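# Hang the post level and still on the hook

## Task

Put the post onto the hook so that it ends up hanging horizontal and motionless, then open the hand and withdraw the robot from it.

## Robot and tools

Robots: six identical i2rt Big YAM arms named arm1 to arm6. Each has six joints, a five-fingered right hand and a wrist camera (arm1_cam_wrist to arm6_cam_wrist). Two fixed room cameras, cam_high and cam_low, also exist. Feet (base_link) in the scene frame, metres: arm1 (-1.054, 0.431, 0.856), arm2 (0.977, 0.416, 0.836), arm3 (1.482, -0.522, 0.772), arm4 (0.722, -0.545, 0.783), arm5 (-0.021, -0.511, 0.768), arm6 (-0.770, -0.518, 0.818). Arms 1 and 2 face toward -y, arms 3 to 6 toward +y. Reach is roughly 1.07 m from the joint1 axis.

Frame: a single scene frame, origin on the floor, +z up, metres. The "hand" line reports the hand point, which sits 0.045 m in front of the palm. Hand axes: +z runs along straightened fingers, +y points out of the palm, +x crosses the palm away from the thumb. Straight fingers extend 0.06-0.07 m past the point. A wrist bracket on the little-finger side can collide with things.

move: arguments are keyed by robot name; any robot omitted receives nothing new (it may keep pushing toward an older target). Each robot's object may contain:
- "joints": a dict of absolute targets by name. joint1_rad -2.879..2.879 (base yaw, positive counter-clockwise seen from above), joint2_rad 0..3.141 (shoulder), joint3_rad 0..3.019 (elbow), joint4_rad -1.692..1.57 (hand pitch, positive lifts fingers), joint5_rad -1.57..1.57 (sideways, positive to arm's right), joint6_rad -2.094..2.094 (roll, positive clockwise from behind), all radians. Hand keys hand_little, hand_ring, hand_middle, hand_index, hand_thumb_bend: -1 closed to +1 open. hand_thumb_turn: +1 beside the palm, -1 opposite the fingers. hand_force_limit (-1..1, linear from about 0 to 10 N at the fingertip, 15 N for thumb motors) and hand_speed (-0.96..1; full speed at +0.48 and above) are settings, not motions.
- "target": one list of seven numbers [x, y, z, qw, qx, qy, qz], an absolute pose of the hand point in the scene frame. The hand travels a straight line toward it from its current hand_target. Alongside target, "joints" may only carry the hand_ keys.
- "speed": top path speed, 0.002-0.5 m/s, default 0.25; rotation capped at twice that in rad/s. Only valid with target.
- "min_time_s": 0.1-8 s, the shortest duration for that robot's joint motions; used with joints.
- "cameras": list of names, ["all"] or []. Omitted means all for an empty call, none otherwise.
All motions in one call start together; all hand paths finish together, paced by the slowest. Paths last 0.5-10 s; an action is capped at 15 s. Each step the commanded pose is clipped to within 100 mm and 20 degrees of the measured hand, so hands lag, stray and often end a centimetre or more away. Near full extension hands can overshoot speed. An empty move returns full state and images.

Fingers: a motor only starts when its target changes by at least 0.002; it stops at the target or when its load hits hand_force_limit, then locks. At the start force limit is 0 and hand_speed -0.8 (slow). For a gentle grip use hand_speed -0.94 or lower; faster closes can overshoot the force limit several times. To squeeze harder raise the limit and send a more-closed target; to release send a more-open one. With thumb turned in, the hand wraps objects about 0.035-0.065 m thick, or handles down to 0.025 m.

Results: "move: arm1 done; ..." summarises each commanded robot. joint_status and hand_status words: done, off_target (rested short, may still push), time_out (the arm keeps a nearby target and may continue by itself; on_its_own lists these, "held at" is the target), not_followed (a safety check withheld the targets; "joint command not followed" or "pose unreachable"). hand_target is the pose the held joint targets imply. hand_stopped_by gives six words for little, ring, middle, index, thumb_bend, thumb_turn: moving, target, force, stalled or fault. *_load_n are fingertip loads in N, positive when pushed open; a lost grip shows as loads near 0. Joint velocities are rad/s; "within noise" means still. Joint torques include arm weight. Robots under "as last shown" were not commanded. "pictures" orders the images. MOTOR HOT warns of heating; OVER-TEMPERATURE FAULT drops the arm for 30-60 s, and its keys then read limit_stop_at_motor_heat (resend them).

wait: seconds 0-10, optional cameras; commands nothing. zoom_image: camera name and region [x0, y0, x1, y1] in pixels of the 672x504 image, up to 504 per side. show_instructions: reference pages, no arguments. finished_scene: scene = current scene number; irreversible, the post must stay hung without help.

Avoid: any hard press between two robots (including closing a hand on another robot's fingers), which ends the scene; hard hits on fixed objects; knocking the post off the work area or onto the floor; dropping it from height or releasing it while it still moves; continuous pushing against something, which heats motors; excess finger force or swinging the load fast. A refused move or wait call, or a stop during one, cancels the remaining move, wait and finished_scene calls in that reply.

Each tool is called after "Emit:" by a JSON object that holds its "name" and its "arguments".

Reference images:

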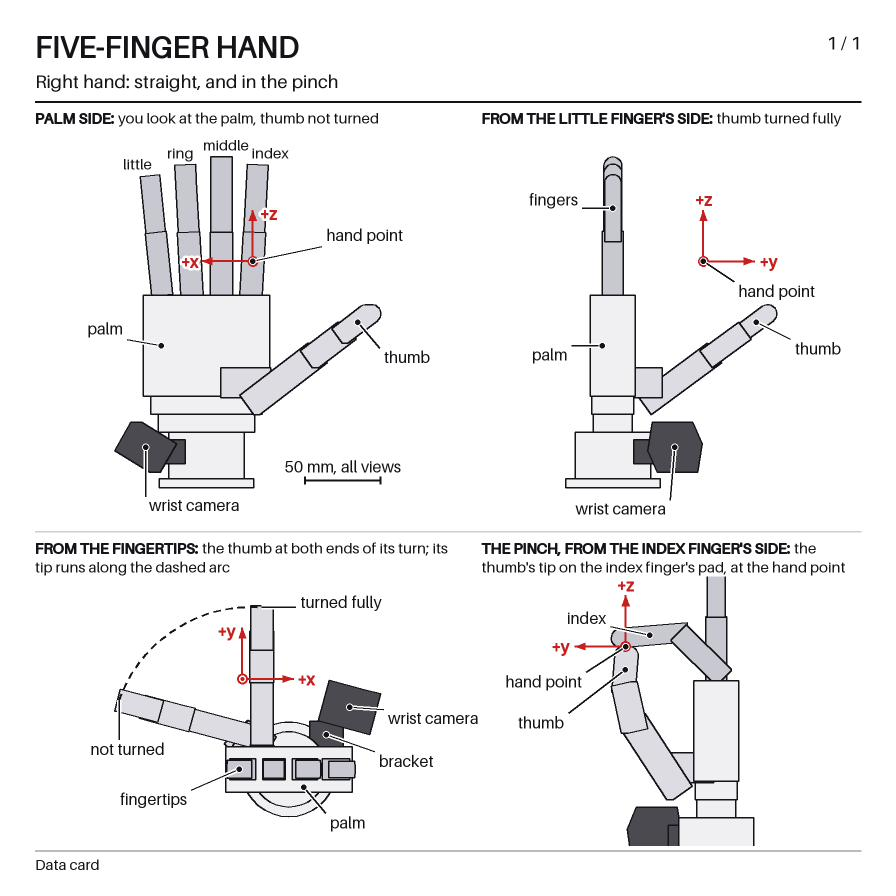

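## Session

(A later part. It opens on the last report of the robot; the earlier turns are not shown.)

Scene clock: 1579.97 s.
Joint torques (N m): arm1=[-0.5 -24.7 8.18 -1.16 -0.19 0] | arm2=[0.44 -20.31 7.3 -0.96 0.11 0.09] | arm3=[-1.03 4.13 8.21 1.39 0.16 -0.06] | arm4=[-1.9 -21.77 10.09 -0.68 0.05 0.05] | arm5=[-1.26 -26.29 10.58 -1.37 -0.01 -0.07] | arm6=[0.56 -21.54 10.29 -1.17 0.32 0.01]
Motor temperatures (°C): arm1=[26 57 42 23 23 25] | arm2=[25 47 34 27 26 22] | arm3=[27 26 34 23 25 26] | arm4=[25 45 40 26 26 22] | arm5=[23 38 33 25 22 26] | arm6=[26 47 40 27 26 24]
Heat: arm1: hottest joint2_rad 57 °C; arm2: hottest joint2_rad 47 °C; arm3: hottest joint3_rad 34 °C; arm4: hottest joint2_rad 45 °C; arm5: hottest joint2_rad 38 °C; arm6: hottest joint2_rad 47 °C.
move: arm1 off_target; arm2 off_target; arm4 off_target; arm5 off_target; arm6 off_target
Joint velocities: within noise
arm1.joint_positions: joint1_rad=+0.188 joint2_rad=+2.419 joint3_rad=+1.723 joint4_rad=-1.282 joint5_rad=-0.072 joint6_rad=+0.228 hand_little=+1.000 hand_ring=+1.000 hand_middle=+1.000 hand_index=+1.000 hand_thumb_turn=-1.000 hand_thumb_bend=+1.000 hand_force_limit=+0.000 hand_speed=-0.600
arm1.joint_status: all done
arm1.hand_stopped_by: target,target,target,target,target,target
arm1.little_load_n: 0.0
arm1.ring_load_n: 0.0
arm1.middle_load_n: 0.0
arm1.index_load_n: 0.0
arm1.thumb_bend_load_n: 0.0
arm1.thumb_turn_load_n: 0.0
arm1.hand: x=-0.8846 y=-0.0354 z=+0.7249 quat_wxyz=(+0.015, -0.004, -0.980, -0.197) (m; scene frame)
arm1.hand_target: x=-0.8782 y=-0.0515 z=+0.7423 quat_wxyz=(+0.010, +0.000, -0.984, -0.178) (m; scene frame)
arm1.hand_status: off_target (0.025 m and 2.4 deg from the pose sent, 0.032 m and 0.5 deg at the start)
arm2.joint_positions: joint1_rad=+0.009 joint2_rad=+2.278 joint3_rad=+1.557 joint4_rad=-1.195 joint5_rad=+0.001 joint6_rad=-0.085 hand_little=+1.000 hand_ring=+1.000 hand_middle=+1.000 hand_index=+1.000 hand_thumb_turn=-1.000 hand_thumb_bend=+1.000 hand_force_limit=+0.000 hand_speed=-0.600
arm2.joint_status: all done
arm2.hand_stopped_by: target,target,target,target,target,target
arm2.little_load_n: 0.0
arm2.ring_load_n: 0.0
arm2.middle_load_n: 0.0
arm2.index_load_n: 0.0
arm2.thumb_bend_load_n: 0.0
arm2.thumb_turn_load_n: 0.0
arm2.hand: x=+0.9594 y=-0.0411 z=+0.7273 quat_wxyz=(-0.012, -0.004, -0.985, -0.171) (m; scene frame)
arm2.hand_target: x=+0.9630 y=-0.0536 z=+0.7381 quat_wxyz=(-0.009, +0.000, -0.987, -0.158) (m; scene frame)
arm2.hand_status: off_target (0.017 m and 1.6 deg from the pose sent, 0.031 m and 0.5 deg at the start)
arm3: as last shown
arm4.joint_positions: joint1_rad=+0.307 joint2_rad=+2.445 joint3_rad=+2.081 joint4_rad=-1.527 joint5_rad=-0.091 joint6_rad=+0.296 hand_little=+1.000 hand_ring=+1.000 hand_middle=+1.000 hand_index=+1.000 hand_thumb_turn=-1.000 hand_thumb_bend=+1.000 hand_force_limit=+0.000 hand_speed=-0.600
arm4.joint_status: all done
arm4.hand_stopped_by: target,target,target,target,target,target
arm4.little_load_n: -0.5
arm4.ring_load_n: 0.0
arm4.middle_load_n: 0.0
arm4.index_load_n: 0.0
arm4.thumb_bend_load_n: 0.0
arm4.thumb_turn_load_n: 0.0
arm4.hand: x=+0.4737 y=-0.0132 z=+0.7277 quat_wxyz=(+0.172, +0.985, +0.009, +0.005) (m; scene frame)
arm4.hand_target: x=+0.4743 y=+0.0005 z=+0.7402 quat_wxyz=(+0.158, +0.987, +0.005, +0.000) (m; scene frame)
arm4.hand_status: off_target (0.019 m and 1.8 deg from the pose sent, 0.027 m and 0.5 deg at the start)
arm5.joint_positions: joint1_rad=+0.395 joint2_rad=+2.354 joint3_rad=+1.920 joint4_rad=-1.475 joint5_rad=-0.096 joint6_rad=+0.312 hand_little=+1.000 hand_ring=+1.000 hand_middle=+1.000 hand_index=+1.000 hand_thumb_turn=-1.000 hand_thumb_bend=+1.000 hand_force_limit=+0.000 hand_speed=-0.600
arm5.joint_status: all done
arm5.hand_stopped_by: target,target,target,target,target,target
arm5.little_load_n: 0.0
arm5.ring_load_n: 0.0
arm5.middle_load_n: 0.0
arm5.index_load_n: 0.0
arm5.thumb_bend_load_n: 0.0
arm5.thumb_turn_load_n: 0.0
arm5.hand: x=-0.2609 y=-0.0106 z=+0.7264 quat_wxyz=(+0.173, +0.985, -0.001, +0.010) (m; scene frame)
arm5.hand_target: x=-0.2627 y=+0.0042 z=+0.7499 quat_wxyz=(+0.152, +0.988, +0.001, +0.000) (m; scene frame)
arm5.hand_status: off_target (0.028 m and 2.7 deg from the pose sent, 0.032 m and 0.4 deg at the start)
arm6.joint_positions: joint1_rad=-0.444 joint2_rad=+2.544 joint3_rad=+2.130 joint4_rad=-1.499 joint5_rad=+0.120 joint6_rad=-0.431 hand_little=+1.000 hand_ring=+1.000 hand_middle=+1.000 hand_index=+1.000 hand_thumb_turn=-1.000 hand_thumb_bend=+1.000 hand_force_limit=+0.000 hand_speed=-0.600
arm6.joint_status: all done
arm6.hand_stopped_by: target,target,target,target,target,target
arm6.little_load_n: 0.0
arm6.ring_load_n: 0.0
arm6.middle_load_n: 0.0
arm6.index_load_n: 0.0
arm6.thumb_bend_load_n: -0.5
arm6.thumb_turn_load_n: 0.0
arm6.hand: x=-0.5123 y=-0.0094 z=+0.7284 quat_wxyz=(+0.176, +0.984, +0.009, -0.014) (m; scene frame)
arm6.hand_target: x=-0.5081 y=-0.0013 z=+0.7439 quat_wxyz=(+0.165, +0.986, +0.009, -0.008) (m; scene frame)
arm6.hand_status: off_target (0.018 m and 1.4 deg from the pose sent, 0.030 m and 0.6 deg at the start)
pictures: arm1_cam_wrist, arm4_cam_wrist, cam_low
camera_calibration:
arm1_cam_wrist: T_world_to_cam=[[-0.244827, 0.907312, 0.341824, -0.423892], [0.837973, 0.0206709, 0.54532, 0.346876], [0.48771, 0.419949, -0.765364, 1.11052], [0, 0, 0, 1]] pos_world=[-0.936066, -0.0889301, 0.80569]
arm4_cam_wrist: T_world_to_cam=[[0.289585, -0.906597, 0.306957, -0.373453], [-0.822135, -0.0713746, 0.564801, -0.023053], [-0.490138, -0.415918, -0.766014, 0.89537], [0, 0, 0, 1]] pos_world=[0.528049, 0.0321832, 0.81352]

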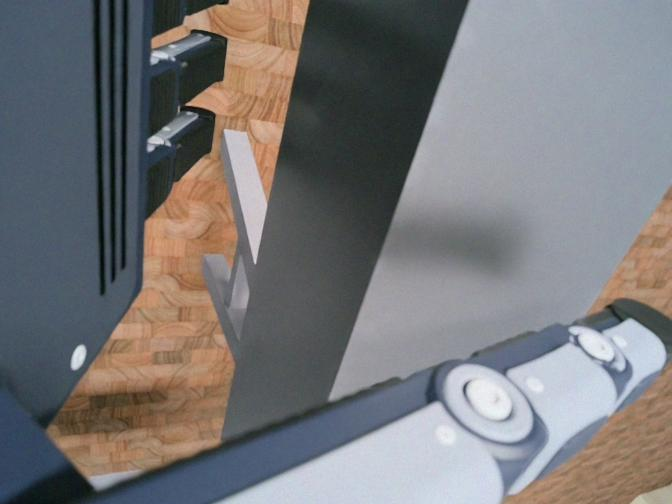

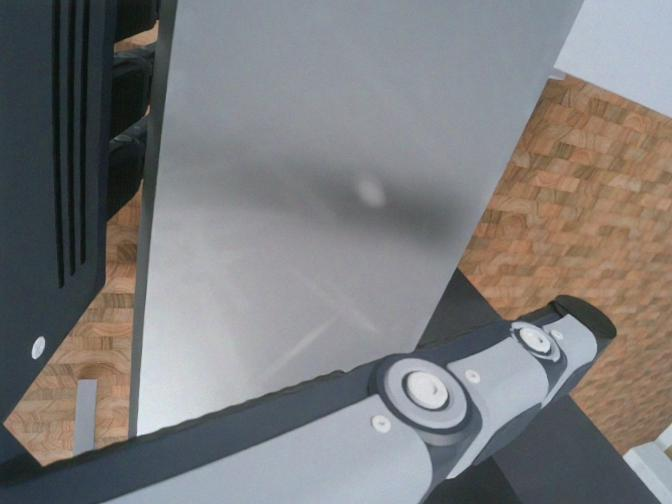

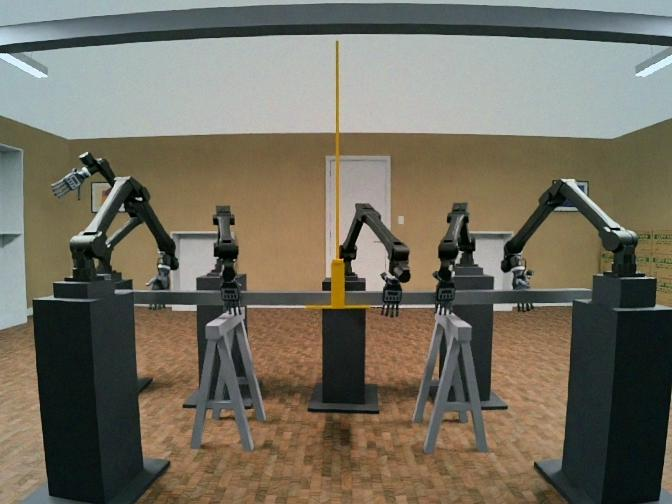

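Emit:
{"name": "move", "arguments": {"arm1": {"target": [-0.880, -0.050, 0.752, 0, 0, -1, 0], "speed": 0.08}, "arm2": {"target": [0.962, -0.052, 0.750, 0, 0, -1, 0], "speed": 0.08}, "arm4": {"target": [0.474, 0.002, 0.752, 0, 1, 0, 0], "speed": 0.08}, "arm5": {"target": [-0.263, 0.006, 0.756, 0, 1, 0, 0], "speed": 0.08}, "arm6": {"target": [-0.508, 0.001, 0.752, 0, 1, 0, 0], "speed": 0.08}, "cameras": ["cam_low", "arm1_cam_wrist", "arm2_cam_wrist", "arm4_cam_wrist", "arm5_cam_wrist", "arm6_cam_wrist"]}}

Emit:
{"name": "zoom_image", "arguments": {"camera": "cam_low", "region": [290, 240, 390, 340]}}

Scene clock: 1600.30 s.
Joint torques (N m): arm1=[-0.21 -22.24 5.61 0.49 -0.02 0.1] | arm2=[0.03 -18.2 5.01 0.32 -0.02 0.04] | arm3=[-1.08 4.31 8.27 1.4 0.17 -0.06] | arm4=[0.09 -19.84 7.16 0.83 0.26 0.11] | arm5=[0.5 -23.06 7.47 0.24 0.22 0.14] | arm6=[-0.09 -19.84 7.58 0.35 0.06 -0.06]
Motor temperatures (°C): arm1=[26 54 42 23 23 25] | arm2=[25 45 34 27 26 22] | arm3=[27 26 34 23 25 26] | arm4=[25 47 41 26 26 22] | arm5=[23 36 34 25 22 26] | arm6=[26 43 39 27 26 24]
Heat: arm1: hottest joint2_rad 54 °C; arm2: hottest joint2_rad 45 °C; arm3: hottest joint3_rad 34 °C; arm4: hottest joint2_rad 47 °C; arm5: hottest joint2_rad 36 °C; arm6: hottest joint2_rad 43 °C.
move: arm1 off_target; arm2 done; arm4 done; arm5 off_target; arm6 done
Joint velocities: within noise
arm1.joint_positions: joint1_rad=+0.200 joint2_rad=+2.153 joint3_rad=+1.395 joint4_rad=-0.852 joint5_rad=-0.012 joint6_rad=+0.249 hand_little=+1.000 hand_ring=+1.000 hand_middle=+1.000 hand_index=+1.000 hand_thumb_turn=-1.000 hand_thumb_bend=+1.000 hand_force_limit=+0.000 hand_speed=-0.600
arm1.joint_status: not commanded
arm1.hand_stopped_by: target,target,target,target,target,target
arm1.little_load_n: 0.0
arm1.ring_load_n: 0.0
arm1.middle_load_n: 0.0
arm1.index_load_n: 0.0
arm1.thumb_bend_load_n: 0.0
arm1.thumb_turn_load_n: 0.0
arm1.hand: x=-0.8861 y=-0.0466 z=+0.7436 quat_wxyz=(+0.002, +0.000, -1.000, -0.013) (m; scene frame)
arm1.hand_target: x=-0.8801 y=-0.0499 z=+0.7520 quat_wxyz=(+0.000, +0.000, -1.000, +0.000) (m; scene frame)
arm1.hand_status: off_target (0.011 m and 1.5 deg from the pose sent, 0.031 m and 22.9 deg at the start)
arm2.joint_positions: joint1_rad=+0.009 joint2_rad=+2.040 joint3_rad=+1.290 joint4_rad=-0.835 joint5_rad=-0.003 joint6_rad=-0.085 hand_little=+1.000 hand_ring=+1.000 hand_middle=+1.000 hand_index=+1.000 hand_thumb_turn=-1.000 hand_thumb_bend=+1.000 hand_force_limit=+0.000 hand_speed=-0.600
arm2.joint_status: not commanded
arm2.hand_stopped_by: target,target,target,target,target,target
arm2.little_load_n: 0.0
arm2.ring_load_n: 0.0
arm2.middle_load_n: 0.0
arm2.index_load_n: 0.0
arm2.thumb_bend_load_n: 0.0
arm2.thumb_turn_load_n: 0.0
arm2.hand: x=+0.9595 y=-0.0511 z=+0.7466 quat_wxyz=(+0.001, -0.004, -1.000, -0.007) (m; scene frame)
arm2.hand_target: x=+0.9619 y=-0.0520 z=+0.7500 quat_wxyz=(+0.000, +0.000, -1.000, +0.000) (m; scene frame)
arm2.hand_status: done (0.004 m and 0.9 deg from the pose sent, 0.025 m and 19.7 deg at the start)
arm3: as last shown
arm4.joint_positions: joint1_rad=+0.310 joint2_rad=+2.183 joint3_rad=+1.759 joint4_rad=-1.142 joint5_rad=+0.003 joint6_rad=+0.338 hand_little=+1.000 hand_ring=+1.000 hand_middle=+1.000 hand_index=+1.000 hand_thumb_turn=-1.000 hand_thumb_bend=+1.000 hand_force_limit=+0.000 hand_speed=-0.600
arm4.joint_status: not commanded
arm4.hand_stopped_by: target,target,target,target,target,target
arm4.little_load_n: 0.0
arm4.ring_load_n: 0.0
arm4.middle_load_n: 0.0
arm4.index_load_n: 0.0
arm4.thumb_bend_load_n: 0.0
arm4.thumb_turn_load_n: 0.0
arm4.hand: x=+0.4826 y=+0.0049 z=+0.7523 quat_wxyz=(+0.004, +1.000, -0.003, -0.001) (m; scene frame)
arm4.hand_target: x=+0.4740 y=+0.0020 z=+0.7520 quat_wxyz=(+0.000, +1.000, +0.000, +0.000) (m; scene frame)
arm4.hand_status: done (0.009 m and 0.6 deg from the pose sent, 0.029 m and 19.9 deg at the start)
arm5.joint_positions: joint1_rad=+0.403 joint2_rad=+2.123 joint3_rad=+1.651 joint4_rad=-1.130 joint5_rad=-0.007 joint6_rad=+0.341 hand_little=+1.000 hand_ring=+1.000 hand_middle=+1.000 hand_index=+1.000 hand_thumb_turn=-1.000 hand_thumb_bend=+1.000 hand_force_limit=+0.000 hand_speed=-0.600
arm5.joint_status: not commanded
arm5.hand_stopped_by: target,target,target,target,target,target
arm5.little_load_n: 0.0
arm5.ring_load_n: 0.0
arm5.middle_load_n: 0.0
arm5.index_load_n: 0.0
arm5.thumb_bend_load_n: 0.0
arm5.thumb_turn_load_n: 0.0
arm5.hand: x=-0.2542 y=+0.0042 z=+0.7455 quat_wxyz=(+0.015, +1.000, -0.002, +0.003) (m; scene frame)
arm5.hand_target: x=-0.2629 y=+0.0059 z=+0.7561 quat_wxyz=(+0.000, +1.000, +0.000, +0.000) (m; scene frame)
arm5.hand_status: off_target (0.014 m and 1.7 deg from the pose sent, 0.034 m and 20.0 deg at the start)
arm6.joint_positions: joint1_rad=-0.470 joint2_rad=+2.280 joint3_rad=+1.772 joint4_rad=-1.095 joint5_rad=-0.001 joint6_rad=-0.459 hand_little=+1.000 hand_ring=+1.000 hand_middle=+1.000 hand_index=+1.000 hand_thumb_turn=-1.000 hand_thumb_bend=+1.000 hand_force_limit=+0.000 hand_speed=-0.600
arm6.joint_status: not commanded
arm6.hand_stopped_by: target,target,target,target,target,target
arm6.little_load_n: 0.0
arm6.ring_load_n: 0.0
arm6.middle_load_n: 0.0
arm6.index_load_n: 0.0
arm6.thumb_bend_load_n: 0.0
arm6.thumb_turn_load_n: 0.0
arm6.hand: x=-0.5146 y=+0.0003 z=+0.7454 quat_wxyz=(+0.011, +1.000, +0.000, -0.004) (m; scene frame)
arm6.hand_target: x=-0.5081 y=+0.0009 z=+0.7519 quat_wxyz=(+0.000, +1.000, +0.000, +0.000) (m; scene frame)
arm6.hand_status: done (0.009 m and 1.3 deg from the pose sent, 0.026 m and 20.3 deg at the start)
pictures: arm1_cam_wrist, arm2_cam_wrist, arm4_cam_wrist, arm5_cam_wrist, arm6_cam_wrist, cam_low
camera_calibration:
arm1_cam_wrist: T_world_to_cam=[[-0.256245, 0.966461, -0.0170575, -0.161038], [0.822803, 0.227349, 0.520872, 0.352555], [0.507281, 0.119436, -0.853464, 1.19918], [0, 0, 0, 1]] pos_world=[-0.93967, -0.0677417, 0.837076]
arm2_cam_wrist: T_world_to_cam=[[-0.266562, 0.963466, 0.026056, 0.282158], [0.845862, 0.220894, 0.485513, -1.16099], [0.46202, 0.151459, -0.873841, 0.331214], [0, 0, 0, 1]] pos_world=[0.904225, -0.0655586, 0.845755]
arm4_cam_wrist: T_world_to_cam=[[0.268334, -0.963204, -0.0153295, -0.114175], [-0.820758, -0.236924, 0.51983, 0.00568009], [-0.504334, -0.126906, -0.854132, 0.997804], [0, 0, 0, 1]] pos_world=[0.538525, 0.0179994, 0.847553]
arm5_cam_wrist: T_world_to_cam=[[0.239304, -0.970917, -0.00732195, 0.0739443], [-0.8485, -0.212785, 0.484532, -0.572924], [-0.471998, -0.109738, -0.874743, 0.645429], [0, 0, 0, 1]] pos_world=[-0.19918, 0.0207118, 0.842725]
arm6_cam_wrist: T_world_to_cam=[[0.320623, -0.947048, 0.0173718, 0.147513], [-0.82459, -0.270046, 0.497118, -0.792988], [-0.466103, -0.173712, -0.867509, 0.520089], [0, 0, 0, 1]] pos_world=[-0.458771, 0.0159046, 0.842828]

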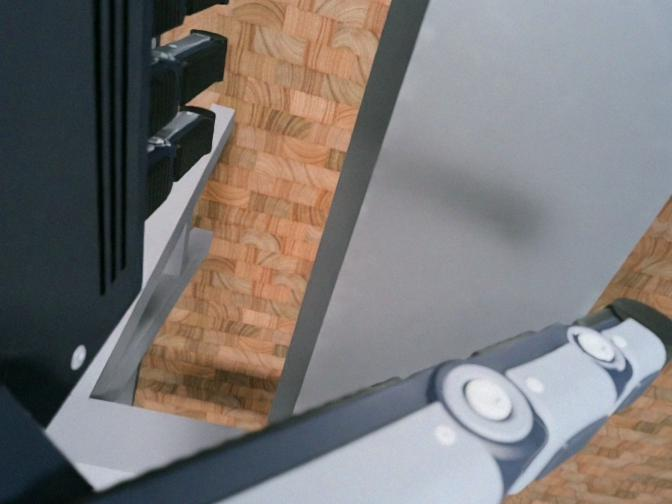

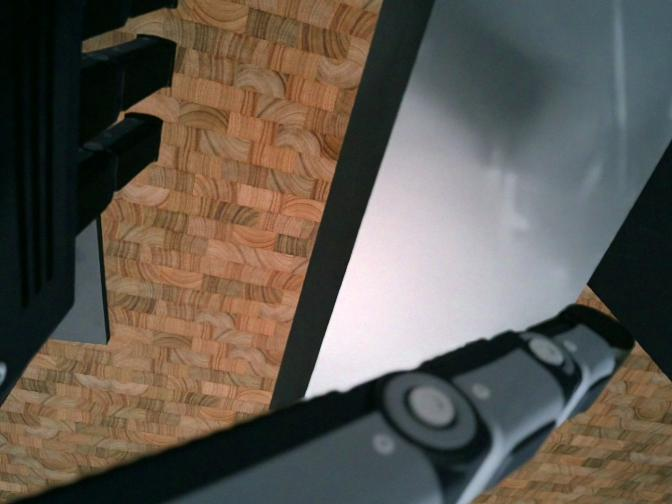

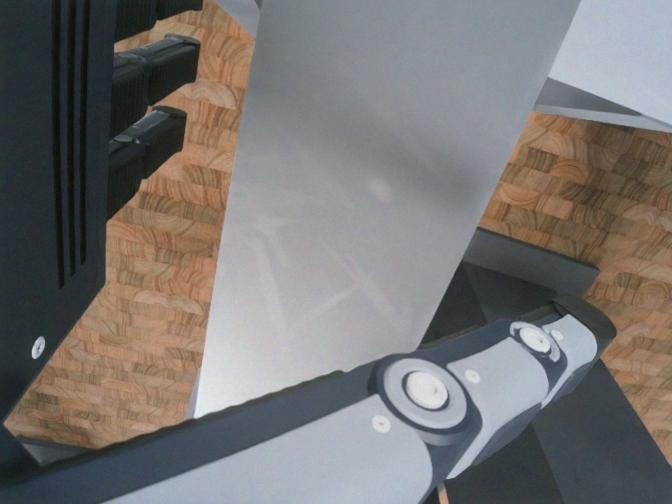

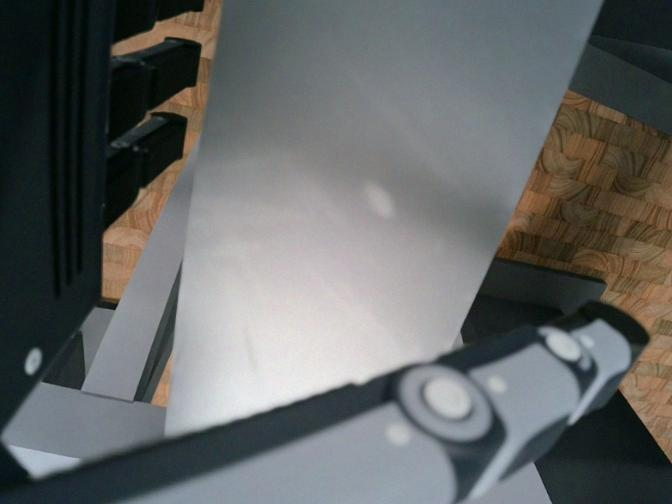

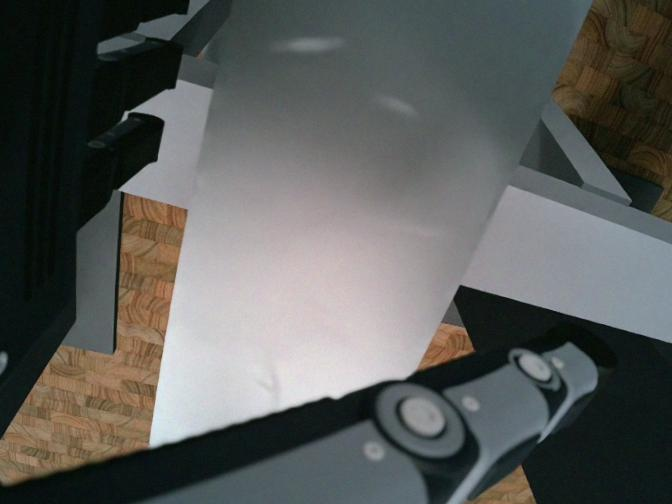

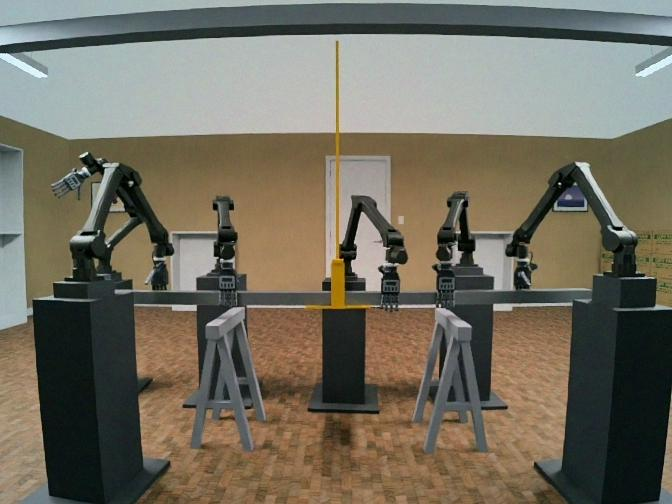

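Scaled by 5.040 from the camera's 672x504 image, which has a finer 960x720 frame.

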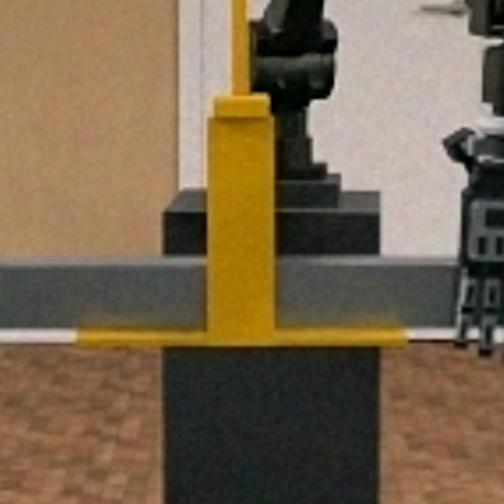

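Emit:
{"name": "move", "arguments": {"arm1": {"target": [-0.885, -0.049, 0.90, 0, 0, -1, 0], "speed": 0.12}, "arm2": {"target": [0.960, -0.052, 0.90, 0, 0, -1, 0], "speed": 0.12}, "arm4": {"target": [0.480, 0.004, 0.90, 0, 1, 0, 0], "speed": 0.12}, "arm5": {"target": [-0.255, 0.010, 0.90, 0, 1, 0, 0], "speed": 0.12}, "arm6": {"target": [-0.513, 0.004, 0.90, 0, 1, 0, 0], "speed": 0.12}}}

Emit:
{"name": "wait", "arguments": {"seconds": 1, "cameras": ["cam_low", "cam_high"]}}

Emit:
{"name": "zoom_image", "arguments": {"camera": "cam_low", "region": [290, 240, 390, 340]}}

Emit:
{"name": "zoom_image", "arguments": {"camera": "cam_low", "region": [90, 260, 210, 320]}}

Emit:
{"name": "zoom_image", "arguments": {"camera": "cam_low", "region": [500, 260, 620, 320]}}

Scene clock: 1618.27 s.
Joint torques (N m): arm1=[-0.91 -19.66 10.63 -0.38 -0.01 0] | arm2=[-0.38 -16.38 10.55 -0.36 -0.01 -0.01] | arm3=[-1.2 4.13 8.2 1.42 0.17 -0.05] | arm4=[-0.67 -18.2 11.48 -0.01 0.25 0.03] | arm5=[-0.26 -22.24 12.25 -0.57 0.26 -0.02] | arm6=[0.44 -18.37 13.19 -0.54 0.06 0.02]
Motor temperatures (°C): arm1=[26 53 41 23 23 25] | arm2=[25 44 34 27 26 22] | arm3=[27 26 34 23 25 26] | arm4=[25 46 40 26 26 22] | arm5=[23 36 33 25 22 26] | arm6=[26 44 39 27 26 24]
Heat: arm1: hottest joint2_rad 53 °C; arm2: hottest joint2_rad 44 °C; arm3: hottest joint3_rad 34 °C; arm4: hottest joint2_rad 46 °C; arm5: hottest joint2_rad 36 °C; arm6: hottest joint2_rad 44 °C.
move: arm1 off_target; arm2 off_target; arm4 off_target; arm5 off_target; arm6 off_target
Joint velocities: within noise
arm1.joint_positions: joint1_rad=+0.200 joint2_rad=+1.926 joint3_rad=+1.444 joint4_rad=-1.144 joint5_rad=-0.011 joint6_rad=+0.249 hand_little=+1.000 hand_ring=+1.000 hand_middle=+1.000 hand_index=+1.000 hand_thumb_turn=-1.000 hand_thumb_bend=+1.000 hand_force_limit=+0.000 hand_speed=-0.600
arm1.joint_status: not commanded
arm1.hand_stopped_by: target,target,target,target,target,target
arm1.little_load_n: 0.0
arm1.ring_load_n: 0.0
arm1.middle_load_n: 0.0
arm1.index_load_n: 0.0
arm1.thumb_bend_load_n: 0.0
arm1.thumb_turn_load_n: 0.0
arm1.hand: x=-0.8886 y=-0.0321 z=+0.8826 quat_wxyz=(+0.004, -0.001, -1.000, -0.021) (m; scene frame)
arm1.hand_target: x=-0.8853 y=-0.0484 z=+0.9002 quat_wxyz=(+0.000, +0.000, -1.000, +0.000) (m; scene frame)
arm1.hand_status: off_target (0.025 m and 2.4 deg from the pose sent, 0.156 m and 1.5 deg at the start)
arm2.joint_positions: joint1_rad=+0.009 joint2_rad=+1.818 joint3_rad=+1.365 joint4_rad=-1.159 joint5_rad=-0.003 joint6_rad=-0.085 hand_little=+1.000 hand_ring=+1.000 hand_middle=+1.000 hand_index=+1.000 hand_thumb_turn=-1.000 hand_thumb_bend=+1.000 hand_force_limit=+0.000 hand_speed=-0.600
arm2.joint_status: not commanded
arm2.hand_stopped_by: target,target,target,target,target,target
arm2.little_load_n: 0.0
arm2.ring_load_n: 0.0
arm2.middle_load_n: 0.0
arm2.index_load_n: -0.5
arm2.thumb_bend_load_n: 0.0
arm2.thumb_turn_load_n: 0.0
arm2.hand: x=+0.9618 y=-0.0351 z=+0.8854 quat_wxyz=(+0.000, -0.004, -1.000, -0.020) (m; scene frame)
arm2.hand_target: x=+0.9600 y=-0.0514 z=+0.9001 quat_wxyz=(+0.000, +0.000, -1.000, +0.000) (m; scene frame)
arm2.hand_status: off_target (0.022 m and 2.3 deg from the pose sent, 0.153 m and 0.9 deg at the start)
arm3: as last shown
arm4.joint_positions: joint1_rad=+0.310 joint2_rad=+2.053 joint3_rad=+1.908 joint4_rad=-1.443 joint5_rad=+0.003 joint6_rad=+0.338 hand_little=+1.000 hand_ring=+1.000 hand_middle=+1.000 hand_index=+1.000 hand_thumb_turn=-1.000 hand_thumb_bend=+1.000 hand_force_limit=+0.000 hand_speed=-0.600
arm4.joint_status: not commanded
arm4.hand_stopped_by: target,target,target,target,target,target
arm4.little_load_n: 0.0
arm4.ring_load_n: 0.0
arm4.middle_load_n: 0.0
arm4.index_load_n: 0.0
arm4.thumb_bend_load_n: 0.0
arm4.thumb_turn_load_n: 0.0
arm4.hand: x=+0.4874 y=-0.0062 z=+0.8884 quat_wxyz=(+0.015, +1.000, -0.003, +0.003) (m; scene frame)
arm4.hand_target: x=+0.4801 y=+0.0034 z=+0.9000 quat_wxyz=(+0.000, +1.000, +0.000, +0.000) (m; scene frame)
arm4.hand_status: off_target (0.017 m and 1.8 deg from the pose sent, 0.148 m and 0.6 deg at the start)
arm5.joint_positions: joint1_rad=+0.403 joint2_rad=+2.000 joint3_rad=+1.815 joint4_rad=-1.431 joint5_rad=-0.007 joint6_rad=+0.341 hand_little=+1.000 hand_ring=+1.000 hand_middle=+1.000 hand_index=+1.000 hand_thumb_turn=-1.000 hand_thumb_bend=+1.000 hand_force_limit=+0.000 hand_speed=-0.600
arm5.joint_status: not commanded
arm5.hand_stopped_by: target,target,target,target,target,target
arm5.little_load_n: 0.0
arm5.ring_load_n: 0.0
arm5.middle_load_n: 0.0
arm5.index_load_n: 0.0
arm5.thumb_bend_load_n: -0.5
arm5.thumb_turn_load_n: 0.0
arm5.hand: x=-0.2527 y=-0.0014 z=+0.8790 quat_wxyz=(+0.021, +1.000, -0.003, +0.006) (m; scene frame)
arm5.hand_target: x=-0.2547 y=+0.0093 z=+0.9000 quat_wxyz=(+0.000, +1.000, +0.000, +0.000) (m; scene frame)
arm5.hand_status: off_target (0.024 m and 2.6 deg from the pose sent, 0.155 m and 1.7 deg at the start)
arm6.joint_positions: joint1_rad=-0.470 joint2_rad=+2.126 joint3_rad=+1.883 joint4_rad=-1.373 joint5_rad=-0.001 joint6_rad=-0.459 hand_little=+1.000 hand_ring=+1.000 hand_middle=+1.000 hand_index=+1.000 hand_thumb_turn=-1.000 hand_thumb_bend=+1.000 hand_force_limit=+0.000 hand_speed=-0.600
arm6.joint_status: not commanded
arm6.hand_stopped_by: target,target,target,target,target,target
arm6.little_load_n: 0.0
arm6.ring_load_n: 0.0
arm6.middle_load_n: 0.0
arm6.index_load_n: 0.0
arm6.thumb_bend_load_n: 0.0
arm6.thumb_turn_load_n: 0.0
arm6.hand: x=-0.5189 y=-0.0074 z=+0.8833 quat_wxyz=(+0.017, +1.000, +0.000, -0.007) (m; scene frame)
arm6.hand_target: x=-0.5133 y=+0.0034 z=+0.9001 quat_wxyz=(+0.000, +1.000, +0.000, +0.000) (m; scene frame)
arm6.hand_status: off_target (0.021 m and 2.1 deg from the pose sent, 0.155 m and 1.3 deg at the start)
pictures: none

Scene clock: 1619.27 s.
Joint torques (N m): arm1=[-0.85 -19.72 10.65 -0.35 -0.01 -0.02] | arm2=[-0.32 -16.32 10.54 -0.39 -0.01 -0.01] | arm3=[-0.97 4.25 8.23 1.36 0.16 -0.05] | arm4=[-0.62 -18.67 11.55 0.01 0.25 0.05] | arm5=[-1.03 -22.95 12.18 -0.59 0.24 0] | arm6=[0.5 -18.32 13.19 -0.55 0.06 0.01]
Motor temperatures (°C): arm1=[26 53 41 23 23 25] | arm2=[25 44 34 27 26 22] | arm3=[27 26 34 23 25 26] | arm4=[25 46 40 26 26 22] | arm5=[23 36 33 25 22 26] | arm6=[26 44 39 27 26 24]
Heat: arm1: hottest joint2_rad 53 °C; arm2: hottest joint2_rad 44 °C; arm3: hottest joint3_rad 34 °C; arm4: hottest joint2_rad 46 °C; arm5: hottest joint2_rad 36 °C; arm6: hottest joint2_rad 44 °C.
Joint velocities: within noise
arm1.joint_positions: joint1_rad=+0.200 joint2_rad=+1.926 joint3_rad=+1.444 joint4_rad=-1.145 joint5_rad=-0.011 joint6_rad=+0.249 hand_little=+1.000 hand_ring=+1.000 hand_middle=+1.000 hand_index=+1.000 hand_thumb_turn=-1.000 hand_thumb_bend=+1.000 hand_force_limit=+0.000 hand_speed=-0.600
arm1.joint_status: not commanded
arm1.hand_stopped_by: target,target,target,target,target,target
arm1.little_load_n: 0.0
arm1.ring_load_n: 0.0
arm1.middle_load_n: 0.0
arm1.index_load_n: 0.0
arm1.thumb_bend_load_n: 0.0
arm1.thumb_turn_load_n: 0.0
arm1.hand: x=-0.8886 y=-0.0320 z=+0.8826 quat_wxyz=(+0.004, -0.001, -1.000, -0.021) (m; scene frame)
arm1.hand_target: x=-0.8853 y=-0.0483 z=+0.9002 quat_wxyz=(+0.000, +0.000, -1.000, +0.000) (m; scene frame)
arm1.hand_status: off_target (0.025 m and 2.5 deg from the pose sent, 0.156 m and 1.5 deg at the start)
arm2.joint_positions: joint1_rad=+0.009 joint2_rad=+1.818 joint3_rad=+1.365 joint4_rad=-1.159 joint5_rad=-0.003 joint6_rad=-0.085 hand_little=+1.000 hand_ring=+1.000 hand_middle=+1.000 hand_index=+1.000 hand_thumb_turn=-1.000 hand_thumb_bend=+1.000 hand_force_limit=+0.000 hand_speed=-0.600
arm2.joint_status: not commanded
arm2.hand_stopped_by: target,target,target,target,target,target
arm2.little_load_n: 0.0
arm2.ring_load_n: 0.0
arm2.middle_load_n: 0.0
arm2.index_load_n: 0.0
arm2.thumb_bend_load_n: 0.0
arm2.thumb_turn_load_n: 0.0
arm2.hand: x=+0.9618 y=-0.0351 z=+0.8854 quat_wxyz=(+0.000, -0.004, -1.000, -0.020) (m; scene frame)
arm2.hand_target: x=+0.9600 y=-0.0514 z=+0.9001 quat_wxyz=(+0.000, +0.000, -1.000, +0.000) (m; scene frame)
arm2.hand_status: off_target (0.022 m and 2.3 deg from the pose sent, 0.153 m and 0.9 deg at the start)
arm3.joint_positions: joint1_rad=-0.416 joint2_rad=+0.627 joint3_rad=+1.448 joint4_rad=-1.499 joint5_rad=+0.285 joint6_rad=-1.412 hand_little=+1.000 hand_ring=+1.000 hand_middle=+1.000 hand_index=+1.000 hand_thumb_turn=+1.000 hand_thumb_bend=+1.000 hand_force_limit=+0.000 hand_speed=-0.800
arm3.joint_status: not commanded
arm3.hand_stopped_by: target,target,target,target,target,target
arm3.little_load_n: 0.0
arm3.ring_load_n: 0.0
arm3.middle_load_n: 0.0
arm3.index_load_n: 0.0
arm3.thumb_bend_load_n: 0.0
arm3.thumb_turn_load_n: 0.0
arm3.hand: x=+1.6364 y=-0.3784 z=+1.2743 quat_wxyz=(-0.174, +0.794, +0.415, +0.409) (m; scene frame)
arm3.hand_target: x=+1.6359 y=-0.3795 z=+1.2823 quat_wxyz=(-0.181, +0.790, +0.411, +0.416) (m; scene frame)
arm3.hand_status: not commanded
arm4.joint_positions: joint1_rad=+0.310 joint2_rad=+2.053 joint3_rad=+1.908 joint4_rad=-1.443 joint5_rad=+0.003 joint6_rad=+0.338 hand_little=+1.000 hand_ring=+1.000 hand_middle=+1.000 hand_index=+1.000 hand_thumb_turn=-1.000 hand_thumb_bend=+1.000 hand_force_limit=+0.000 hand_speed=-0.600
arm4.joint_status: not commanded
arm4.hand_stopped_by: target,target,target,target,target,target
arm4.little_load_n: 0.0
arm4.ring_load_n: 0.0
arm4.middle_load_n: 0.0
arm4.index_load_n: 0.0
arm4.thumb_bend_load_n: 0.0
arm4.thumb_turn_load_n: 0.0
arm4.hand: x=+0.4874 y=-0.0062 z=+0.8884 quat_wxyz=(+0.015, +1.000, -0.003, +0.003) (m; scene frame)
arm4.hand_target: x=+0.4801 y=+0.0034 z=+0.9000 quat_wxyz=(+0.000, +1.000, +0.000, +0.000) (m; scene frame)
arm4.hand_status: off_target (0.017 m and 1.8 deg from the pose sent, 0.148 m and 0.6 deg at the start)
arm5.joint_positions: joint1_rad=+0.403 joint2_rad=+2.000 joint3_rad=+1.815 joint4_rad=-1.431 joint5_rad=-0.007 joint6_rad=+0.341 hand_little=+1.000 hand_ring=+1.000 hand_middle=+1.000 hand_index=+1.000 hand_thumb_turn=-1.000 hand_thumb_bend=+1.000 hand_force_limit=+0.000 hand_speed=-0.600
arm5.joint_status: not commanded
arm5.hand_stopped_by: target,target,target,target,target,target
arm5.little_load_n: 0.0
arm5.ring_load_n: 0.0
arm5.middle_load_n: 0.0
arm5.index_load_n: 0.0
arm5.thumb_bend_load_n: 0.0
arm5.thumb_turn_load_n: 0.0
arm5.hand: x=-0.2527 y=-0.0014 z=+0.8790 quat_wxyz=(+0.021, +1.000, -0.003, +0.006) (m; scene frame)
arm5.hand_target: x=-0.2547 y=+0.0093 z=+0.9000 quat_wxyz=(+0.000, +1.000, +0.000, +0.000) (m; scene frame)
arm5.hand_status: off_target (0.024 m and 2.6 deg from the pose sent, 0.155 m and 1.7 deg at the start)
arm6.joint_positions: joint1_rad=-0.470 joint2_rad=+2.126 joint3_rad=+1.883 joint4_rad=-1.374 joint5_rad=-0.001 joint6_rad=-0.459 hand_little=+1.000 hand_ring=+1.000 hand_middle=+1.000 hand_index=+1.000 hand_thumb_turn=-1.000 hand_thumb_bend=+1.000 hand_force_limit=+0.000 hand_speed=-0.600
arm6.joint_status: not commanded
arm6.hand_stopped_by: target,target,target,target,target,target
arm6.little_load_n: 0.0
arm6.ring_load_n: 0.0
arm6.middle_load_n: 0.0
arm6.index_load_n: 0.0
arm6.thumb_bend_load_n: 0.0
arm6.thumb_turn_load_n: 0.0
arm6.hand: x=-0.5190 y=-0.0075 z=+0.8834 quat_wxyz=(+0.017, +1.000, +0.000, -0.007) (m; scene frame)
arm6.hand_target: x=-0.5133 y=+0.0033 z=+0.9001 quat_wxyz=(+0.000, +1.000, +0.000, +0.000) (m; scene frame)
arm6.hand_status: off_target (0.021 m and 2.1 deg from the pose sent, 0.155 m and 1.3 deg at the start)
wait: 1.00 s; at rest by 0.27 s
pictures: cam_high, cam_low

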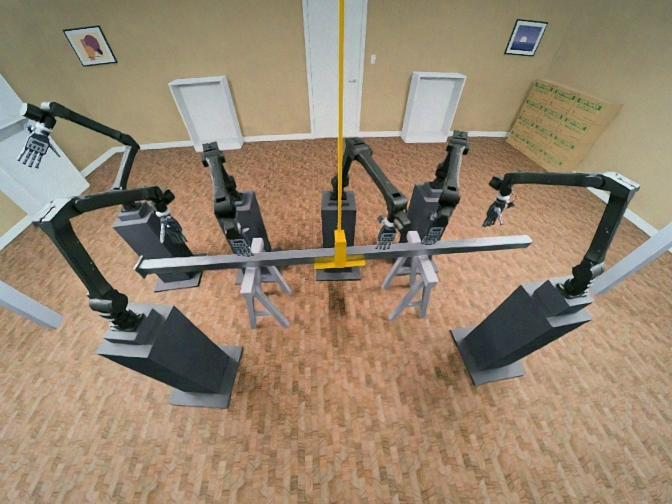

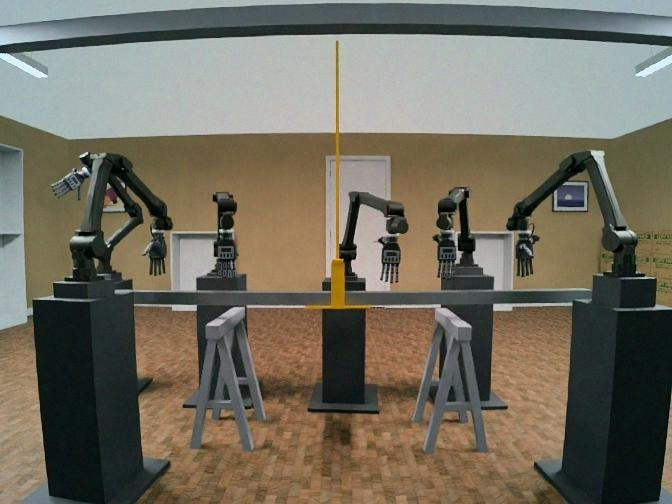

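Scaled by 5.040 from the camera's 672x504 image, which has a finer 960x720 frame.

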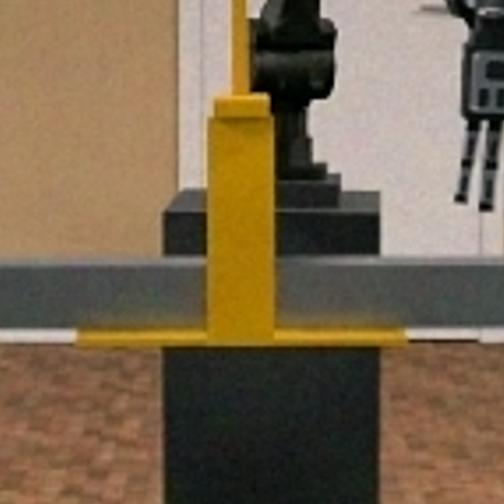

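Scaled by 4.200 from the camera's 672x504 image, which has a finer 960x720 frame.

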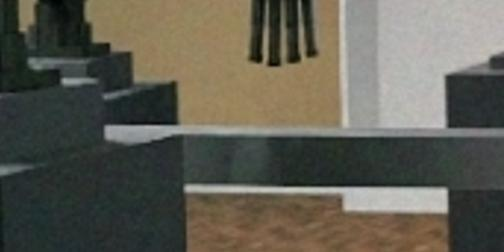

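Scaled by 4.200 from the camera's 672x504 image, which has a finer 960x720 frame.

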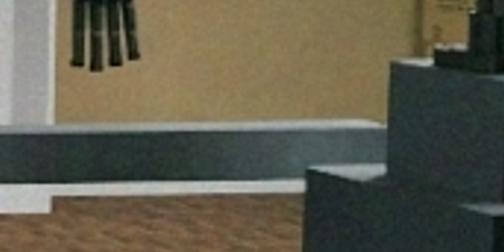

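Emit:
{"name": "move", "arguments": {"arm1": {"target": [-0.95, 0.12, 1.05, 0, 0, -1, 0], "speed": 0.2}, "arm2": {"target": [0.93, 0.10, 1.05, 0, 0, -1, 0], "speed": 0.2}, "arm4": {"target": [0.56, -0.22, 1.05, 0, 1, 0, 0], "speed": 0.2}, "arm5": {"target": [-0.20, -0.22, 1.05, 0, 1, 0, 0], "speed": 0.2}, "arm6": {"target": [-0.62, -0.20, 1.05, 0, 1, 0, 0], "speed": 0.2}}}

Emit:
{"name": "wait", "arguments": {"seconds": 2, "cameras": ["cam_low", "cam_high"]}}

Emit:
{"name": "zoom_image", "arguments": {"camera": "cam_low", "region": [290, 240, 390, 340]}}

Scene clock: 1632.57 s.
Joint torques (N m): arm1=[-1.32 -11.22 7.86 -0.28 -0.02 -0.09] | arm2=[-1.38 -10.81 7.23 -0.29 0 -0.05] | arm3=[-1.14 4.25 8.24 1.42 0.17 -0.06] | arm4=[-0.73 -9.23 8.12 0.13 0.26 0.04] | arm5=[1.44 -10.81 8.87 -0.75 0.23 0.11] | arm6=[1.26 -9.41 8.9 -0.49 0.07 0.1]
Motor temperatures (°C): arm1=[26 54 43 23 23 25] | arm2=[25 43 34 27 26 22] | arm3=[27 26 34 23 25 26] | arm4=[25 45 42 26 26 22] | arm5=[23 35 33 25 22 26] | arm6=[26 44 39 27 25 24]
Heat: arm1: hottest joint2_rad 54 °C; arm2: hottest joint2_rad 43 °C; arm3: hottest joint3_rad 34 °C; arm4: hottest joint2_rad 45 °C; arm5: hottest joint2_rad 35 °C; arm6: hottest joint2_rad 44 °C.
move: arm1 done; arm2 done; arm4 done; arm5 done; arm6 done
Joint velocities: within noise
arm1.joint_positions: joint1_rad=+0.149 joint2_rad=+1.363 joint3_rad=+1.209 joint4_rad=-1.421 joint5_rad=-0.010 joint6_rad=+0.196 hand_little=+1.000 hand_ring=+1.000 hand_middle=+1.000 hand_index=+1.000 hand_thumb_turn=-1.000 hand_thumb_bend=+1.000 hand_force_limit=+0.000 hand_speed=-0.600
arm1.joint_status: not commanded
arm1.hand_stopped_by: target,target,target,target,target,target
arm1.little_load_n: 0.0
arm1.ring_load_n: 0.0
arm1.middle_load_n: 0.0
arm1.index_load_n: 0.0
arm1.thumb_bend_load_n: 0.0
arm1.thumb_turn_load_n: 0.0
arm1.hand: x=-0.9450 y=+0.1158 z=+1.0492 quat_wxyz=(-0.002, +0.000, -1.000, +0.004) (m; scene frame)
arm1.hand_target: x=-0.9499 y=+0.1200 z=+1.0499 quat_wxyz=(+0.000, +0.000, -1.000, +0.000) (m; scene frame)
arm1.hand_status: done (0.007 m and 0.5 deg from the pose sent, 0.234 m and 2.5 deg at the start)
arm2.joint_positions: joint1_rad=-0.098 joint2_rad=+1.351 joint3_rad=+1.267 joint4_rad=-1.476 joint5_rad=-0.003 joint6_rad=-0.198 hand_little=+1.000 hand_ring=+1.000 hand_middle=+1.000 hand_index=+1.000 hand_thumb_turn=-1.000 hand_thumb_bend=+1.000 hand_force_limit=+0.000 hand_speed=-0.600
arm2.joint_status: not commanded
arm2.hand_stopped_by: target,target,target,target,target,target
arm2.little_load_n: 0.0
arm2.ring_load_n: 0.0
arm2.middle_load_n: 0.0
arm2.index_load_n: 0.0
arm2.thumb_bend_load_n: 0.0
arm2.thumb_turn_load_n: 0.0
arm2.hand: x=+0.9327 y=+0.0945 z=+1.0509 quat_wxyz=(+0.003, +0.000, -1.000, +0.006) (m; scene frame)
arm2.hand_target: x=+0.9300 y=+0.0999 z=+1.0500 quat_wxyz=(+0.000, +0.000, -1.000, +0.000) (m; scene frame)
arm2.hand_status: done (0.006 m and 0.8 deg from the pose sent, 0.215 m and 2.3 deg at the start)
arm3: as last shown
arm4.joint_positions: joint1_rad=+0.310 joint2_rad=+1.380 joint3_rad=+1.456 joint4_rad=-1.615 joint5_rad=+0.003 joint6_rad=+0.338 hand_little=+1.000 hand_ring=+1.000 hand_middle=+1.000 hand_index=+1.000 hand_thumb_turn=-1.000 hand_thumb_bend=+1.000 hand_force_limit=+0.000 hand_speed=-0.600
arm4.joint_status: not commanded
arm4.hand_stopped_by: target,target,target,target,target,target
arm4.little_load_n: 0.0
arm4.ring_load_n: 0.0
arm4.middle_load_n: 0.0
arm4.index_load_n: 0.0
arm4.thumb_bend_load_n: 0.0
arm4.thumb_turn_load_n: -0.5
arm4.hand: x=+0.5610 y=-0.2164 z=+1.0540 quat_wxyz=(-0.009, +1.000, -0.004, -0.005) (m; scene frame)
arm4.hand_target: x=+0.5600 y=-0.2200 z=+1.0501 quat_wxyz=(+0.000, +1.000, +0.000, +0.000) (m; scene frame)
arm4.hand_status: done (0.005 m and 1.2 deg from the pose sent, 0.278 m and 1.8 deg at the start)
arm5.joint_positions: joint1_rad=+0.447 joint2_rad=+1.345 joint3_rad=+1.437 joint4_rad=-1.654 joint5_rad=-0.007 joint6_rad=+0.385 hand_little=+1.000 hand_ring=+1.000 hand_middle=+1.000 hand_index=+1.000 hand_thumb_turn=-1.000 hand_thumb_bend=+1.000 hand_force_limit=+0.000 hand_speed=-0.600
arm5.joint_status: not commanded
arm5.hand_stopped_by: target,target,target,target,target,target
arm5.little_load_n: 0.0
arm5.ring_load_n: 0.0
arm5.middle_load_n: 0.0
arm5.index_load_n: 0.0
arm5.thumb_bend_load_n: 0.0
arm5.thumb_turn_load_n: 0.0
arm5.hand: x=-0.1970 y=-0.2144 z=+1.0494 quat_wxyz=(-0.004, +1.000, -0.003, -0.003) (m; scene frame)
arm5.hand_target: x=-0.1999 y=-0.2200 z=+1.0500 quat_wxyz=(+0.000, +1.000, +0.000, +0.000) (m; scene frame)
arm5.hand_status: done (0.006 m and 0.6 deg from the pose sent, 0.282 m and 2.6 deg at the start)
arm6.joint_positions: joint1_rad=-0.470 joint2_rad=+1.449 joint3_rad=+1.407 joint4_rad=-1.519 joint5_rad=-0.001 joint6_rad=-0.458 hand_little=+1.000 hand_ring=+1.000 hand_middle=+1.000 hand_index=+1.000 hand_thumb_turn=-1.000 hand_thumb_bend=+1.000 hand_force_limit=+0.000 hand_speed=-0.600
arm6.joint_status: not commanded
arm6.hand_stopped_by: target,target,target,target,target,target
arm6.little_load_n: 0.0
arm6.ring_load_n: 0.0
arm6.middle_load_n: 0.0
arm6.index_load_n: 0.0
arm6.thumb_bend_load_n: 0.0
arm6.thumb_turn_load_n: 0.0
arm6.hand: x=-0.6137 y=-0.1968 z=+1.0511 quat_wxyz=(-0.008, +1.000, +0.000, +0.005) (m; scene frame)
arm6.hand_target: x=-0.6198 y=-0.2000 z=+1.0500 quat_wxyz=(+0.000, +1.000, +0.000, +0.000) (m; scene frame)
arm6.hand_status: done (0.007 m and 1.1 deg from the pose sent, 0.274 m and 2.1 deg at the start)
pictures: none

Scene clock: 1634.57 s.
Joint torques (N m): arm1=[-1.49 -11.28 7.88 -0.28 -0.02 -0.08] | arm2=[-1.08 -10.75 7.27 -0.29 0 -0.04] | arm3=[-1.14 4.07 8.2 1.4 0.17 -0.06] | arm4=[-0.73 -9.35 8.13 0.12 0.25 0.05] | arm5=[1.08 -10.17 8.69 -0.55 0.23 0.13] | arm6=[1.32 -9.47 8.91 -0.49 0.06 0.11]
Motor temperatures (°C): arm1=[26 53 42 23 23 25] | arm2=[25 43 35 27 26 22] | arm3=[27 26 34 23 25 26] | arm4=[25 45 42 26 26 22] | arm5=[23 35 33 25 22 26] | arm6=[26 44 39 27 25 24]
Heat: arm1: hottest joint2_rad 53 °C; arm2: hottest joint2_rad 43 °C; arm3: hottest joint3_rad 34 °C; arm4: hottest joint2_rad 45 °C; arm5: hottest joint2_rad 35 °C; arm6: hottest joint2_rad 44 °C.
Joint velocities: within noise
arm1.joint_positions: joint1_rad=+0.149 joint2_rad=+1.363 joint3_rad=+1.209 joint4_rad=-1.421 joint5_rad=-0.010 joint6_rad=+0.196 hand_little=+1.000 hand_ring=+1.000 hand_middle=+1.000 hand_index=+1.000 hand_thumb_turn=-1.000 hand_thumb_bend=+1.000 hand_force_limit=+0.000 hand_speed=-0.600
arm1.joint_status: not commanded
arm1.hand_stopped_by: target,target,target,target,target,target
arm1.little_load_n: 0.0
arm1.ring_load_n: 0.0
arm1.middle_load_n: 0.0
arm1.index_load_n: 0.0
arm1.thumb_bend_load_n: 0.0
arm1.thumb_turn_load_n: 0.0
arm1.hand: x=-0.9450 y=+0.1158 z=+1.0492 quat_wxyz=(-0.002, +0.000, -1.000, +0.004) (m; scene frame)
arm1.hand_target: x=-0.9498 y=+0.1200 z=+1.0499 quat_wxyz=(+0.000, +0.000, -1.000, +0.000) (m; scene frame)
arm1.hand_status: done (0.007 m and 0.5 deg from the pose sent, 0.234 m and 2.5 deg at the start)
arm2.joint_positions: joint1_rad=-0.098 joint2_rad=+1.351 joint3_rad=+1.267 joint4_rad=-1.476 joint5_rad=-0.003 joint6_rad=-0.198 hand_little=+1.000 hand_ring=+1.000 hand_middle=+1.000 hand_index=+1.000 hand_thumb_turn=-1.000 hand_thumb_bend=+1.000 hand_force_limit=+0.000 hand_speed=-0.600
arm2.joint_status: not commanded
arm2.hand_stopped_by: target,target,target,target,target,target
arm2.little_load_n: 0.0
arm2.ring_load_n: 0.0
arm2.middle_load_n: 0.0
arm2.index_load_n: 0.0
arm2.thumb_bend_load_n: 0.0
arm2.thumb_turn_load_n: 0.0
arm2.hand: x=+0.9326 y=+0.0945 z=+1.0509 quat_wxyz=(+0.003, +0.000, -1.000, +0.006) (m; scene frame)
arm2.hand_target: x=+0.9300 y=+0.0999 z=+1.0500 quat_wxyz=(+0.000, +0.000, -1.000, +0.000) (m; scene frame)
arm2.hand_status: done (0.006 m and 0.8 deg from the pose sent, 0.215 m and 2.3 deg at the start)
arm3.joint_positions: joint1_rad=-0.416 joint2_rad=+0.627 joint3_rad=+1.448 joint4_rad=-1.499 joint5_rad=+0.285 joint6_rad=-1.412 hand_little=+1.000 hand_ring=+1.000 hand_middle=+1.000 hand_index=+1.000 hand_thumb_turn=+1.000 hand_thumb_bend=+1.000 hand_force_limit=+0.000 hand_speed=-0.800
arm3.joint_status: not commanded
arm3.hand_stopped_by: target,target,target,target,target,target
arm3.little_load_n: 0.0
arm3.ring_load_n: 0.5
arm3.middle_load_n: 0.0
arm3.index_load_n: 0.0
arm3.thumb_bend_load_n: 0.0
arm3.thumb_turn_load_n: 0.0
arm3.hand: x=+1.6364 y=-0.3784 z=+1.2743 quat_wxyz=(-0.174, +0.794, +0.415, +0.409) (m; scene frame)
arm3.hand_target: x=+1.6359 y=-0.3795 z=+1.2823 quat_wxyz=(-0.181, +0.790, +0.411, +0.416) (m; scene frame)
arm3.hand_status: not commanded
arm4.joint_positions: joint1_rad=+0.310 joint2_rad=+1.380 joint3_rad=+1.456 joint4_rad=-1.615 joint5_rad=+0.003 joint6_rad=+0.338 hand_little=+1.000 hand_ring=+1.000 hand_middle=+1.000 hand_index=+1.000 hand_thumb_turn=-1.000 hand_thumb_bend=+1.000 hand_force_limit=+0.000 hand_speed=-0.600
arm4.joint_status: not commanded
arm4.hand_stopped_by: target,target,target,target,target,target
arm4.little_load_n: 0.0
arm4.ring_load_n: 0.0
arm4.middle_load_n: 0.0
arm4.index_load_n: -0.5
arm4.thumb_bend_load_n: 0.0
arm4.thumb_turn_load_n: 0.0
arm4.hand: x=+0.5610 y=-0.2164 z=+1.0540 quat_wxyz=(-0.009, +1.000, -0.004, -0.005) (m; scene frame)
arm4.hand_target: x=+0.5600 y=-0.2200 z=+1.0501 quat_wxyz=(+0.000, +1.000, +0.000, +0.000) (m; scene frame)
arm4.hand_status: done (0.005 m and 1.2 deg from the pose sent, 0.278 m and 1.8 deg at the start)
arm5.joint_positions: joint1_rad=+0.447 joint2_rad=+1.345 joint3_rad=+1.437 joint4_rad=-1.654 joint5_rad=-0.007 joint6_rad=+0.385 hand_little=+1.000 hand_ring=+1.000 hand_middle=+1.000 hand_index=+1.000 hand_thumb_turn=-1.000 hand_thumb_bend=+1.000 hand_force_limit=+0.000 hand_speed=-0.600
arm5.joint_status: not commanded
arm5.hand_stopped_by: target,target,target,target,target,target
arm5.little_load_n: 0.0
arm5.ring_load_n: 0.0
arm5.middle_load_n: 0.0
arm5.index_load_n: -0.5
arm5.thumb_bend_load_n: 0.0
arm5.thumb_turn_load_n: 0.0
arm5.hand: x=-0.1970 y=-0.2144 z=+1.0494 quat_wxyz=(-0.004, +1.000, -0.003, -0.003) (m; scene frame)
arm5.hand_target: x=-0.1999 y=-0.2200 z=+1.0500 quat_wxyz=(+0.000, +1.000, +0.000, +0.000) (m; scene frame)
arm5.hand_status: done (0.006 m and 0.6 deg from the pose sent, 0.282 m and 2.6 deg at the start)
arm6.joint_positions: joint1_rad=-0.470 joint2_rad=+1.449 joint3_rad=+1.407 joint4_rad=-1.519 joint5_rad=-0.001 joint6_rad=-0.458 hand_little=+1.000 hand_ring=+1.000 hand_middle=+1.000 hand_index=+1.000 hand_thumb_turn=-1.000 hand_thumb_bend=+1.000 hand_force_limit=+0.000 hand_speed=-0.600
arm6.joint_status: not commanded
arm6.hand_stopped_by: target,target,target,target,target,target
arm6.little_load_n: 0.0
arm6.ring_load_n: 0.0
arm6.middle_load_n: 0.0
arm6.index_load_n: 0.0
arm6.thumb_bend_load_n: 0.0
arm6.thumb_turn_load_n: 0.0
arm6.hand: x=-0.6137 y=-0.1968 z=+1.0511 quat_wxyz=(-0.008, +1.000, +0.000, +0.005) (m; scene frame)
arm6.hand_target: x=-0.6198 y=-0.2000 z=+1.0500 quat_wxyz=(+0.000, +1.000, +0.000, +0.000) (m; scene frame)
arm6.hand_status: done (0.007 m and 1.1 deg from the pose sent, 0.274 m and 2.1 deg at the start)
wait: 2.00 s; at rest by 0.27 s
pictures: cam_high, cam_low

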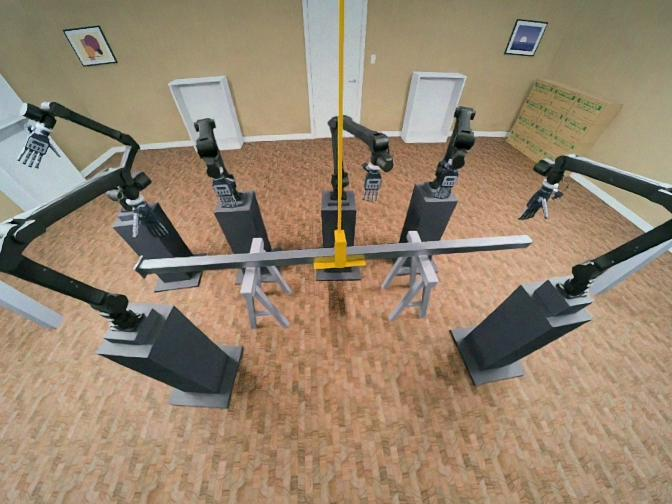

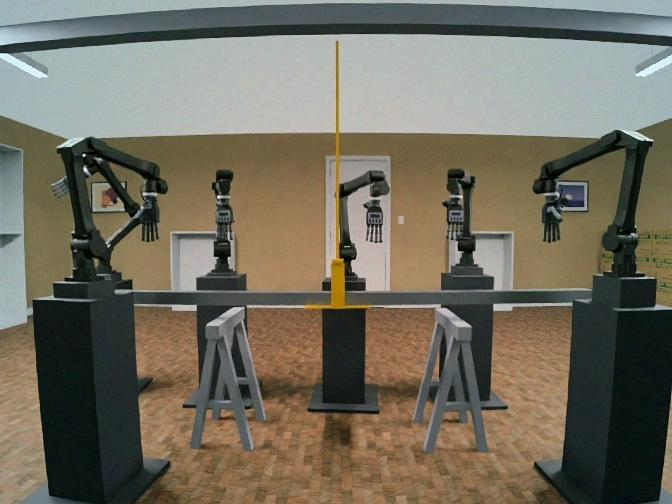

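Scaled by 5.040 from the camera's 672x504 image, which has a finer 960x720 frame.

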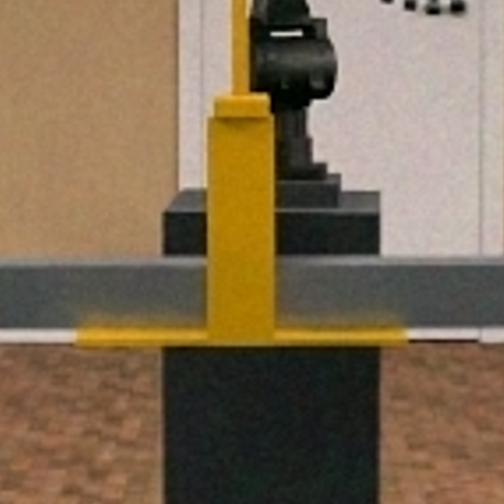

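Emit:
{"name": "finished_scene", "arguments": {"scene": 2}}

The scene is finished: the task was done.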